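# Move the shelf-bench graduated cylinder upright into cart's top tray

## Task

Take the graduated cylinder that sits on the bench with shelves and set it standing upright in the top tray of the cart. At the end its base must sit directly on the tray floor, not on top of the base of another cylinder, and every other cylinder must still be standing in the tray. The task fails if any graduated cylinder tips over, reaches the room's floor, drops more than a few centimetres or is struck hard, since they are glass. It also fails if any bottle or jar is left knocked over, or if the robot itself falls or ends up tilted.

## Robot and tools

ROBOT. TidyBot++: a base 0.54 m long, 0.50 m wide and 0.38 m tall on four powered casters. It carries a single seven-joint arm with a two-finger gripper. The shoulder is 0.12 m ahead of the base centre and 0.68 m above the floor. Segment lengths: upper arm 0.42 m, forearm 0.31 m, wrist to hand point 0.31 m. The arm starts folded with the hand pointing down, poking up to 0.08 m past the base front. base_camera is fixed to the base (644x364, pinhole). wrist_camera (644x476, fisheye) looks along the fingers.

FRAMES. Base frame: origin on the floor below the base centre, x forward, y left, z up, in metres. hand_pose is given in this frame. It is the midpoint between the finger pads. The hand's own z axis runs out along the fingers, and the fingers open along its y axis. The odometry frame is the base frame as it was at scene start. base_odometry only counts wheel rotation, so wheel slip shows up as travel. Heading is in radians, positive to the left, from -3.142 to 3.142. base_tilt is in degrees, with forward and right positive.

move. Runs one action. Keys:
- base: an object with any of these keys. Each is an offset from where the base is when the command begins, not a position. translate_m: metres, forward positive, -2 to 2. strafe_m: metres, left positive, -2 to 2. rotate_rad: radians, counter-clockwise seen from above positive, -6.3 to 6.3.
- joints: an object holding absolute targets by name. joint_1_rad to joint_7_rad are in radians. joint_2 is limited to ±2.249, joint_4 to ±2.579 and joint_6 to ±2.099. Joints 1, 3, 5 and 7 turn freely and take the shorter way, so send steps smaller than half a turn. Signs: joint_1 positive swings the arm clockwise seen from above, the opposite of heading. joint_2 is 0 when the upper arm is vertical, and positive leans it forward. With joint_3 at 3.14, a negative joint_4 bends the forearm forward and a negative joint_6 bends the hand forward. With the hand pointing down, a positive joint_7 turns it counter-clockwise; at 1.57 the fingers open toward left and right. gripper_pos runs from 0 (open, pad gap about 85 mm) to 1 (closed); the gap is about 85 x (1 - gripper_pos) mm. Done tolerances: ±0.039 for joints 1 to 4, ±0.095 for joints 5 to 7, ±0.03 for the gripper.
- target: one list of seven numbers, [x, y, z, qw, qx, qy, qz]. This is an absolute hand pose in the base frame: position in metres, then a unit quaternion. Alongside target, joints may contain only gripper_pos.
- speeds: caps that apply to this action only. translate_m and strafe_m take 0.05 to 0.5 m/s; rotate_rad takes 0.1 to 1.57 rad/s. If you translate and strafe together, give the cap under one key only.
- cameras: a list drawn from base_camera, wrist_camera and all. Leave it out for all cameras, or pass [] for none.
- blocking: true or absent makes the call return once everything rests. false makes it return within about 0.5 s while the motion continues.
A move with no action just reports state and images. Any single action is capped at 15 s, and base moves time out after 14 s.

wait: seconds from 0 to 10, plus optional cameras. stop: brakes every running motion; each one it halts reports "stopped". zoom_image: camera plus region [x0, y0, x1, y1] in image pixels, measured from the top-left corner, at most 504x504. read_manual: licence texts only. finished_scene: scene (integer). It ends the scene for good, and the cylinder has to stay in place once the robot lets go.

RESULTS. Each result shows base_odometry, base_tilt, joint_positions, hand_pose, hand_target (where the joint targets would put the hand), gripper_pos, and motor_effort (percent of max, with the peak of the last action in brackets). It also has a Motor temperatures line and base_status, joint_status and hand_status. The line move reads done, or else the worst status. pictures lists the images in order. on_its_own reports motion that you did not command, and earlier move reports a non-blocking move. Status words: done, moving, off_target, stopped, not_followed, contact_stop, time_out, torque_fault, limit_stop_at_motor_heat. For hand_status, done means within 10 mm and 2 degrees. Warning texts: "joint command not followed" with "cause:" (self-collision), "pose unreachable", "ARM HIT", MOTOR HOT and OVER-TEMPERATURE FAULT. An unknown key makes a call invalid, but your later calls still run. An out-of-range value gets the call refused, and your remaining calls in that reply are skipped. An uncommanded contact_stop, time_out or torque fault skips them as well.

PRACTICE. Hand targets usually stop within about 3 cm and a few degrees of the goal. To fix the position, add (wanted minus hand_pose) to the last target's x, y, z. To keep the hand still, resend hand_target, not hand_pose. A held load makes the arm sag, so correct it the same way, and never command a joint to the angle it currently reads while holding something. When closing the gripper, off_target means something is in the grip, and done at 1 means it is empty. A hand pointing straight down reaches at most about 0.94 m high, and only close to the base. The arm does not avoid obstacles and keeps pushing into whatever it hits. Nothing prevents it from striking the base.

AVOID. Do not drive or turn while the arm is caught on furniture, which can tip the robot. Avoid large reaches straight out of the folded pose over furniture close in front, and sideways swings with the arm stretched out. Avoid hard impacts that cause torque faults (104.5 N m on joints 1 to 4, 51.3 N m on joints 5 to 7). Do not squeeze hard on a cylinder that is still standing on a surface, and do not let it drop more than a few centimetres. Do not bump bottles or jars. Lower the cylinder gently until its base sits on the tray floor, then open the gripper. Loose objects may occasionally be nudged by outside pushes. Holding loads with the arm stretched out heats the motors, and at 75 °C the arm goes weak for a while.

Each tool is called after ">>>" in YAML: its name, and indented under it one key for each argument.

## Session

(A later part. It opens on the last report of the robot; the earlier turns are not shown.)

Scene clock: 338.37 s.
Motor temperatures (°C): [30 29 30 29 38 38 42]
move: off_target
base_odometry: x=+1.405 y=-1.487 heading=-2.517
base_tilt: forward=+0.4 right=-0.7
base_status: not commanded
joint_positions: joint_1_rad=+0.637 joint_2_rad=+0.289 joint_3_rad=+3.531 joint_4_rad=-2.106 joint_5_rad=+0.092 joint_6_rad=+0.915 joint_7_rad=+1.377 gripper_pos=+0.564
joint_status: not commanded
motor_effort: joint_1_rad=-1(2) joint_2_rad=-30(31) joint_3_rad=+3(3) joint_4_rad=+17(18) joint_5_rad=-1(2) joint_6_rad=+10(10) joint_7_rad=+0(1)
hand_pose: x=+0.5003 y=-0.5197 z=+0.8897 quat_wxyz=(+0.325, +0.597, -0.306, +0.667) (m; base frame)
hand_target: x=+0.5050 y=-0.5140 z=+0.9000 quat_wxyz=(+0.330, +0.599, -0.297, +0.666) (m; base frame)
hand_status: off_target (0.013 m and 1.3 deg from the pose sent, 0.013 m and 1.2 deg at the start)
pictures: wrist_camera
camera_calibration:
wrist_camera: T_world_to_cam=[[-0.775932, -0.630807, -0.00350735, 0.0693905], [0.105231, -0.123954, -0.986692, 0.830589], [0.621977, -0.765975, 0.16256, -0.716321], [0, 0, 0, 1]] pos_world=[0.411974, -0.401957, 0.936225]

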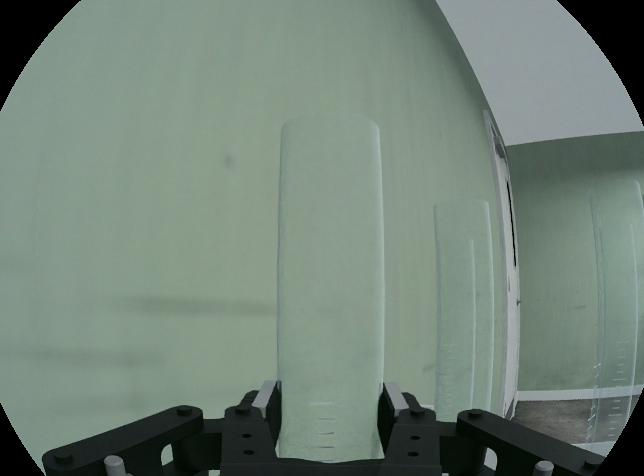

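>>> move:
  target: [0.505, -0.514, 0.900, 0.325, 0.611, -0.303, 0.655]
  cameras: []

>>> move:
  joints: {"gripper_pos": 0.52}
  cameras: []

>>> move:
  joints: {"gripper_pos": 0.35}
  cameras: ["wrist_camera"]

Scene clock: 341.27 s.
Motor temperatures (°C): [30 29 30 29 38 38 42]
move: off_target
base_odometry: x=+1.405 y=-1.487 heading=-2.517
base_tilt: forward=+0.4 right=-0.8
base_status: not commanded
joint_positions: joint_1_rad=+0.631 joint_2_rad=+0.271 joint_3_rad=+3.531 joint_4_rad=-2.098 joint_5_rad=+0.092 joint_6_rad=+0.862 joint_7_rad=+1.377 gripper_pos=+0.564
joint_status: not commanded
motor_effort: joint_1_rad=+0(1) joint_2_rad=-30(31) joint_3_rad=+3(3) joint_4_rad=+18(18) joint_5_rad=-1(2) joint_6_rad=+10(11) joint_7_rad=+0(1)
hand_pose: x=+0.5001 y=-0.5189 z=+0.8889 quat_wxyz=(+0.320, +0.604, -0.313, +0.659) (m; base frame)
hand_target: x=+0.5050 y=-0.5140 z=+0.9000 quat_wxyz=(+0.325, +0.611, -0.303, +0.655) (m; base frame)
hand_status: off_target (0.013 m and 1.6 deg from the pose sent, 0.013 m and 2.1 deg at the start)
pictures: none
No camera images: "cameras" was empty.

Scene clock: 342.07 s.
Motor temperatures (°C): [30 29 30 29 38 38 42]
move: done
base_odometry: x=+1.405 y=-1.487 heading=-2.517
base_tilt: forward=+0.4 right=-0.8
base_status: not commanded
joint_positions: joint_1_rad=+0.631 joint_2_rad=+0.265 joint_3_rad=+3.531 joint_4_rad=-2.096 joint_5_rad=+0.092 joint_6_rad=+0.862 joint_7_rad=+1.377 gripper_pos=+0.520
joint_status: all done
motor_effort: joint_1_rad=+0(1) joint_2_rad=-28(30) joint_3_rad=+3(4) joint_4_rad=+16(18) joint_5_rad=-1(2) joint_6_rad=+8(10) joint_7_rad=+0(1)
hand_pose: x=+0.4995 y=-0.5183 z=+0.8942 quat_wxyz=(+0.320, +0.601, -0.312, +0.662) (m; base frame)
hand_target: x=+0.5050 y=-0.5140 z=+0.9000 quat_wxyz=(+0.325, +0.611, -0.303, +0.655) (m; base frame)
hand_status: not commanded
pictures: none
No camera images: "cameras" was empty.

Scene clock: 342.67 s.
Motor temperatures (°C): [30 29 30 29 38 38 42]
move: done
base_odometry: x=+1.405 y=-1.487 heading=-2.517
base_tilt: forward=+0.4 right=-0.8
base_status: not commanded
joint_positions: joint_1_rad=+0.631 joint_2_rad=+0.265 joint_3_rad=+3.531 joint_4_rad=-2.096 joint_5_rad=+0.092 joint_6_rad=+0.862 joint_7_rad=+1.377 gripper_pos=+0.350
joint_status: all done
motor_effort: joint_1_rad=-1(1) joint_2_rad=-27(28) joint_3_rad=+3(3) joint_4_rad=+16(16) joint_5_rad=-1(1) joint_6_rad=+8(9) joint_7_rad=+1(1)
hand_pose: x=+0.4995 y=-0.5183 z=+0.8942 quat_wxyz=(+0.320, +0.601, -0.312, +0.662) (m; base frame)
hand_target: x=+0.5050 y=-0.5140 z=+0.9000 quat_wxyz=(+0.325, +0.611, -0.303, +0.655) (m; base frame)
hand_status: not commanded
pictures: wrist_camera
camera_calibration:
wrist_camera: T_world_to_cam=[[-0.776923, -0.629492, -0.0114431, 0.0778806], [0.100156, -0.105629, -0.989349, 0.849724], [0.621578, -0.769794, 0.145113, -0.701702], [0, 0, 0, 1]] pos_world=[0.411565, -0.401386, 0.94339]

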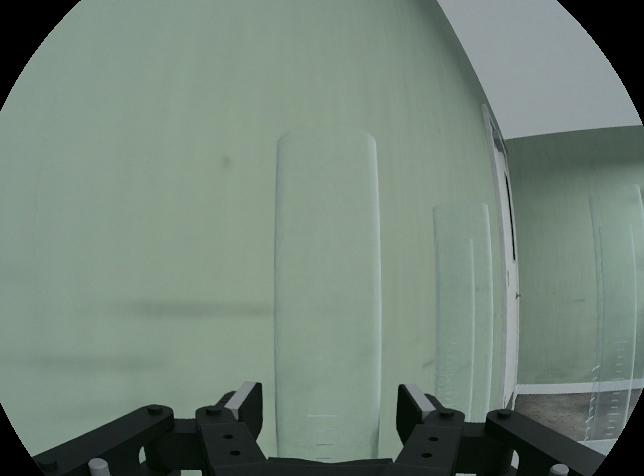

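>>> move:
  joints: {"gripper_pos": 0.25}
  base: {"translate_m": -0.048, "strafe_m": 0.064}
  speeds: {"translate_m": 0.08}
  cameras: ["wrist_camera"]

Scene clock: 349.50 s.
Motor temperatures (°C): [30 29 30 29 38 38 42]
move: done
base_odometry: x=+1.482 y=-1.511 heading=-2.517
base_tilt: forward=+0.4 right=-0.8
base_status: done
joint_positions: joint_1_rad=+0.630 joint_2_rad=+0.258 joint_3_rad=+3.531 joint_4_rad=-2.095 joint_5_rad=+0.092 joint_6_rad=+0.862 joint_7_rad=+1.377 gripper_pos=+0.250
joint_status: all done
motor_effort: joint_1_rad=-1(2) joint_2_rad=-27(31) joint_3_rad=+3(4) joint_4_rad=+16(17) joint_5_rad=-1(1) joint_6_rad=+8(9) joint_7_rad=+1(1)
hand_pose: x=+0.4988 y=-0.5176 z=+0.8985 quat_wxyz=(+0.321, +0.599, -0.311, +0.664) (m; base frame)
hand_target: x=+0.5050 y=-0.5140 z=+0.9000 quat_wxyz=(+0.325, +0.611, -0.303, +0.655) (m; base frame)
hand_status: not commanded
pictures: wrist_camera
camera_calibration:
wrist_camera: T_world_to_cam=[[-0.776552, -0.629921, -0.0128814, 0.0787557], [0.105608, -0.109981, -0.988307, 0.848197], [0.621139, -0.768833, 0.15193, -0.706692], [0, 0, 0, 1]] pos_world=[0.410536, -0.400433, 0.946662]

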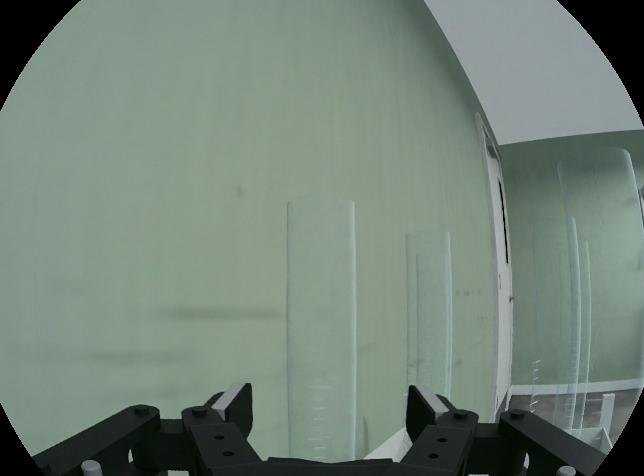

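>>> move:
  target: [0.46, -0.455, 0.96, 0.325, 0.611, -0.303, 0.655]
  cameras: []

>>> move:
  target: [0.46, -0.455, 1.17, 0.325, 0.611, -0.303, 0.655]
  cameras: ["wrist_camera"]

Scene clock: 356.07 s.
Motor temperatures (°C): [30 29 30 29 38 38 42]
move: off_target
base_odometry: x=+1.482 y=-1.511 heading=-2.517
base_tilt: forward=+0.4 right=-0.7
base_status: not commanded
joint_positions: joint_1_rad=+0.456 joint_2_rad=-0.031 joint_3_rad=+3.609 joint_4_rad=-2.135 joint_5_rad=+0.046 joint_6_rad=+0.701 joint_7_rad=+1.520 gripper_pos=+0.250
joint_status: not commanded
motor_effort: joint_1_rad=-1(2) joint_2_rad=-19(29) joint_3_rad=+1(3) joint_4_rad=+18(18) joint_5_rad=+0(1) joint_6_rad=+8(9) joint_7_rad=+1(1)
hand_pose: x=+0.4693 y=-0.4508 z=+0.9926 quat_wxyz=(+0.322, +0.580, -0.287, +0.691) (m; base frame)
hand_target: x=+0.4600 y=-0.4550 z=+0.9600 quat_wxyz=(+0.325, +0.611, -0.303, +0.655) (m; base frame)
hand_status: off_target (0.034 m and 5.8 deg from the pose sent, 0.096 m and 2.1 deg at the start)
pictures: none
No camera images: "cameras" was empty.

Scene clock: 358.27 s.
Motor temperatures (°C): [30 29 30 29 38 38 42]
move: off_target
base_odometry: x=+1.481 y=-1.511 heading=-2.517
base_tilt: forward=+0.4 right=-0.7
base_status: not commanded
joint_positions: joint_1_rad=+0.733 joint_2_rad=-0.115 joint_3_rad=+3.320 joint_4_rad=-1.560 joint_5_rad=+0.141 joint_6_rad=-0.006 joint_7_rad=+1.475 gripper_pos=+0.250
joint_status: not commanded
motor_effort: joint_1_rad=-1(1) joint_2_rad=-19(21) joint_3_rad=+1(1) joint_4_rad=+20(21) joint_5_rad=+0(1) joint_6_rad=+8(9) joint_7_rad=+1(1)
hand_pose: x=+0.4650 y=-0.4600 z=+1.1756 quat_wxyz=(+0.338, +0.600, -0.286, +0.667) (m; base frame)
hand_target: x=+0.4600 y=-0.4550 z=+1.1700 quat_wxyz=(+0.325, +0.611, -0.303, +0.655) (m; base frame)
hand_status: off_target (0.009 m and 3.1 deg from the pose sent, 0.178 m and 5.8 deg at the start)
pictures: wrist_camera
camera_calibration:
wrist_camera: T_world_to_cam=[[-0.770027, -0.636595, 0.0424927, 0.0211397], [0.0815868, -0.164305, -0.98303, 1.11197], [0.632774, -0.753492, 0.178457, -0.713167], [0, 0, 0, 1]] pos_world=[0.376829, -0.341206, 1.21947]

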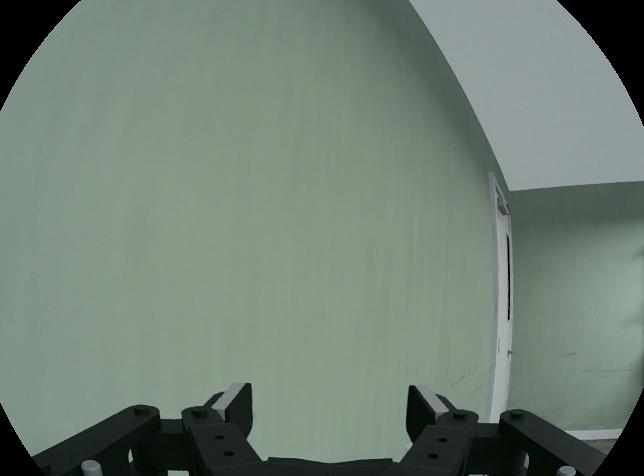

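>>> move:
  base: {"translate_m": -0.35}
  speeds: {"translate_m": 0.25}

Scene clock: 371.70 s.
Motor temperatures (°C): [30 29 30 29 38 38 42]
move: done
base_odometry: x=+1.766 y=-1.306 heading=-2.517
base_tilt: forward=+0.4 right=-0.7
base_status: done
joint_positions: joint_1_rad=+0.741 joint_2_rad=-0.124 joint_3_rad=+3.313 joint_4_rad=-1.559 joint_5_rad=+0.142 joint_6_rad=-0.010 joint_7_rad=+1.475 gripper_pos=+0.250
joint_status: not commanded
motor_effort: joint_1_rad=-1(2) joint_2_rad=-18(22) joint_3_rad=+0(2) joint_4_rad=+20(21) joint_5_rad=+1(1) joint_6_rad=+8(9) joint_7_rad=+1(1)
hand_pose: x=+0.4618 y=-0.4568 z=+1.1801 quat_wxyz=(+0.339, +0.597, -0.285, +0.668) (m; base frame)
hand_target: x=+0.4600 y=-0.4550 z=+1.1700 quat_wxyz=(+0.325, +0.611, -0.303, +0.655) (m; base frame)
hand_status: not commanded
pictures: base_camera, wrist_camera
camera_calibration:
wrist_camera: T_world_to_cam=[[-0.770561, -0.635939, 0.0426372, 0.0209542], [0.0852317, -0.169107, -0.981905, 1.11198], [0.631642, -0.752984, 0.18451, -0.715863], [0, 0, 0, 1]] pos_world=[0.37354, -0.337664, 1.22304]

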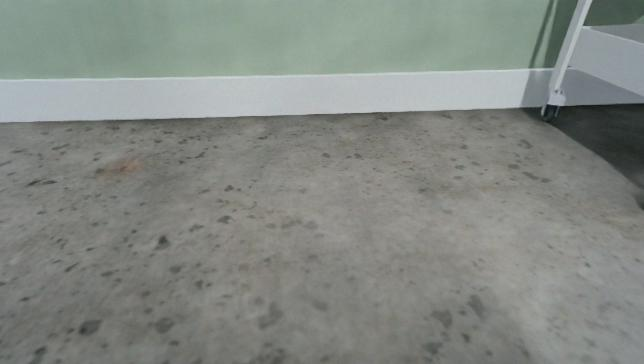

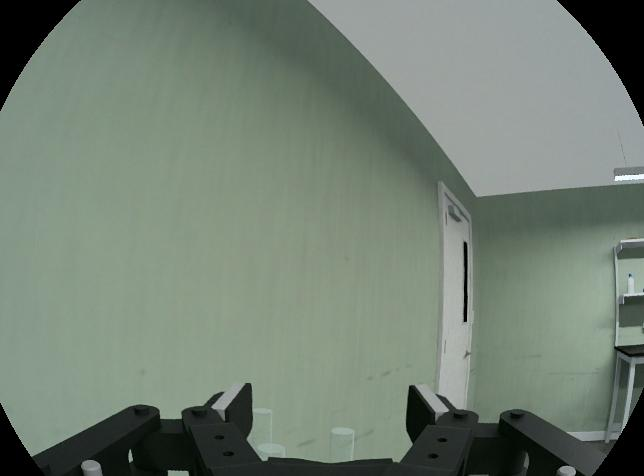

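>>> move:
  joints: {"joint_6_rad": -0.75}
  cameras: ["wrist_camera"]

Scene clock: 374.33 s.
Motor temperatures (°C): [30 29 30 29 38 38 42]
move: done
base_odometry: x=+1.766 y=-1.306 heading=-2.517
base_tilt: forward=+0.4 right=-0.7
base_status: not commanded
joint_positions: joint_1_rad=+0.741 joint_2_rad=-0.125 joint_3_rad=+3.313 joint_4_rad=-1.551 joint_5_rad=+0.142 joint_6_rad=-0.671 joint_7_rad=+1.475 gripper_pos=+0.250
joint_status: all done
motor_effort: joint_1_rad=-1(1) joint_2_rad=-18(20) joint_3_rad=+1(1) joint_4_rad=+20(22) joint_5_rad=+1(1) joint_6_rad=+7(9) joint_7_rad=+0(1)
hand_pose: x=+0.4186 y=-0.4385 z=+0.9888 quat_wxyz=(+0.249, +0.768, -0.399, +0.434) (m; base frame)
hand_target: x=+0.4050 y=-0.4310 z=+0.9770 quat_wxyz=(+0.241, +0.772, -0.423, +0.408) (m; base frame)
hand_status: not commanded
pictures: wrist_camera
camera_calibration:
wrist_camera: T_world_to_cam=[[-0.806423, -0.590627, 0.0290094, 0.0557283], [-0.284343, 0.344284, -0.894772, 1.22462], [0.518489, -0.729814, -0.445579, 0.0410491], [0, 0, 0, 1]] pos_world=[0.371869, -0.358745, 1.11243]

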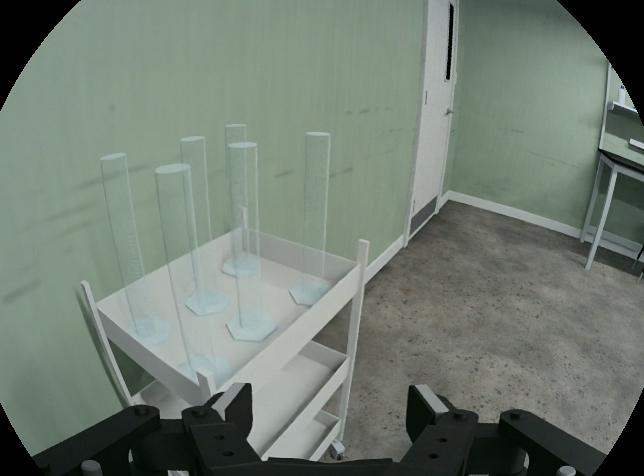

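>>> zoom_image:
  camera: "wrist_camera"
  region: [80, 220, 360, 400]

Scaled by 1.800.

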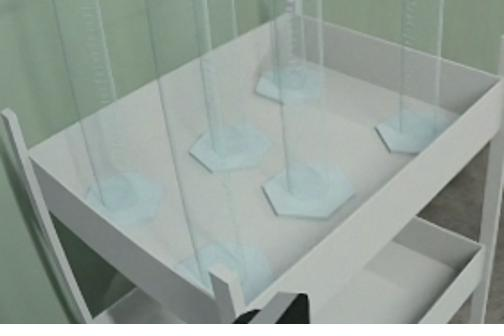

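>>> finished_scene:
  scene: 1

The scene is finished: the task was done.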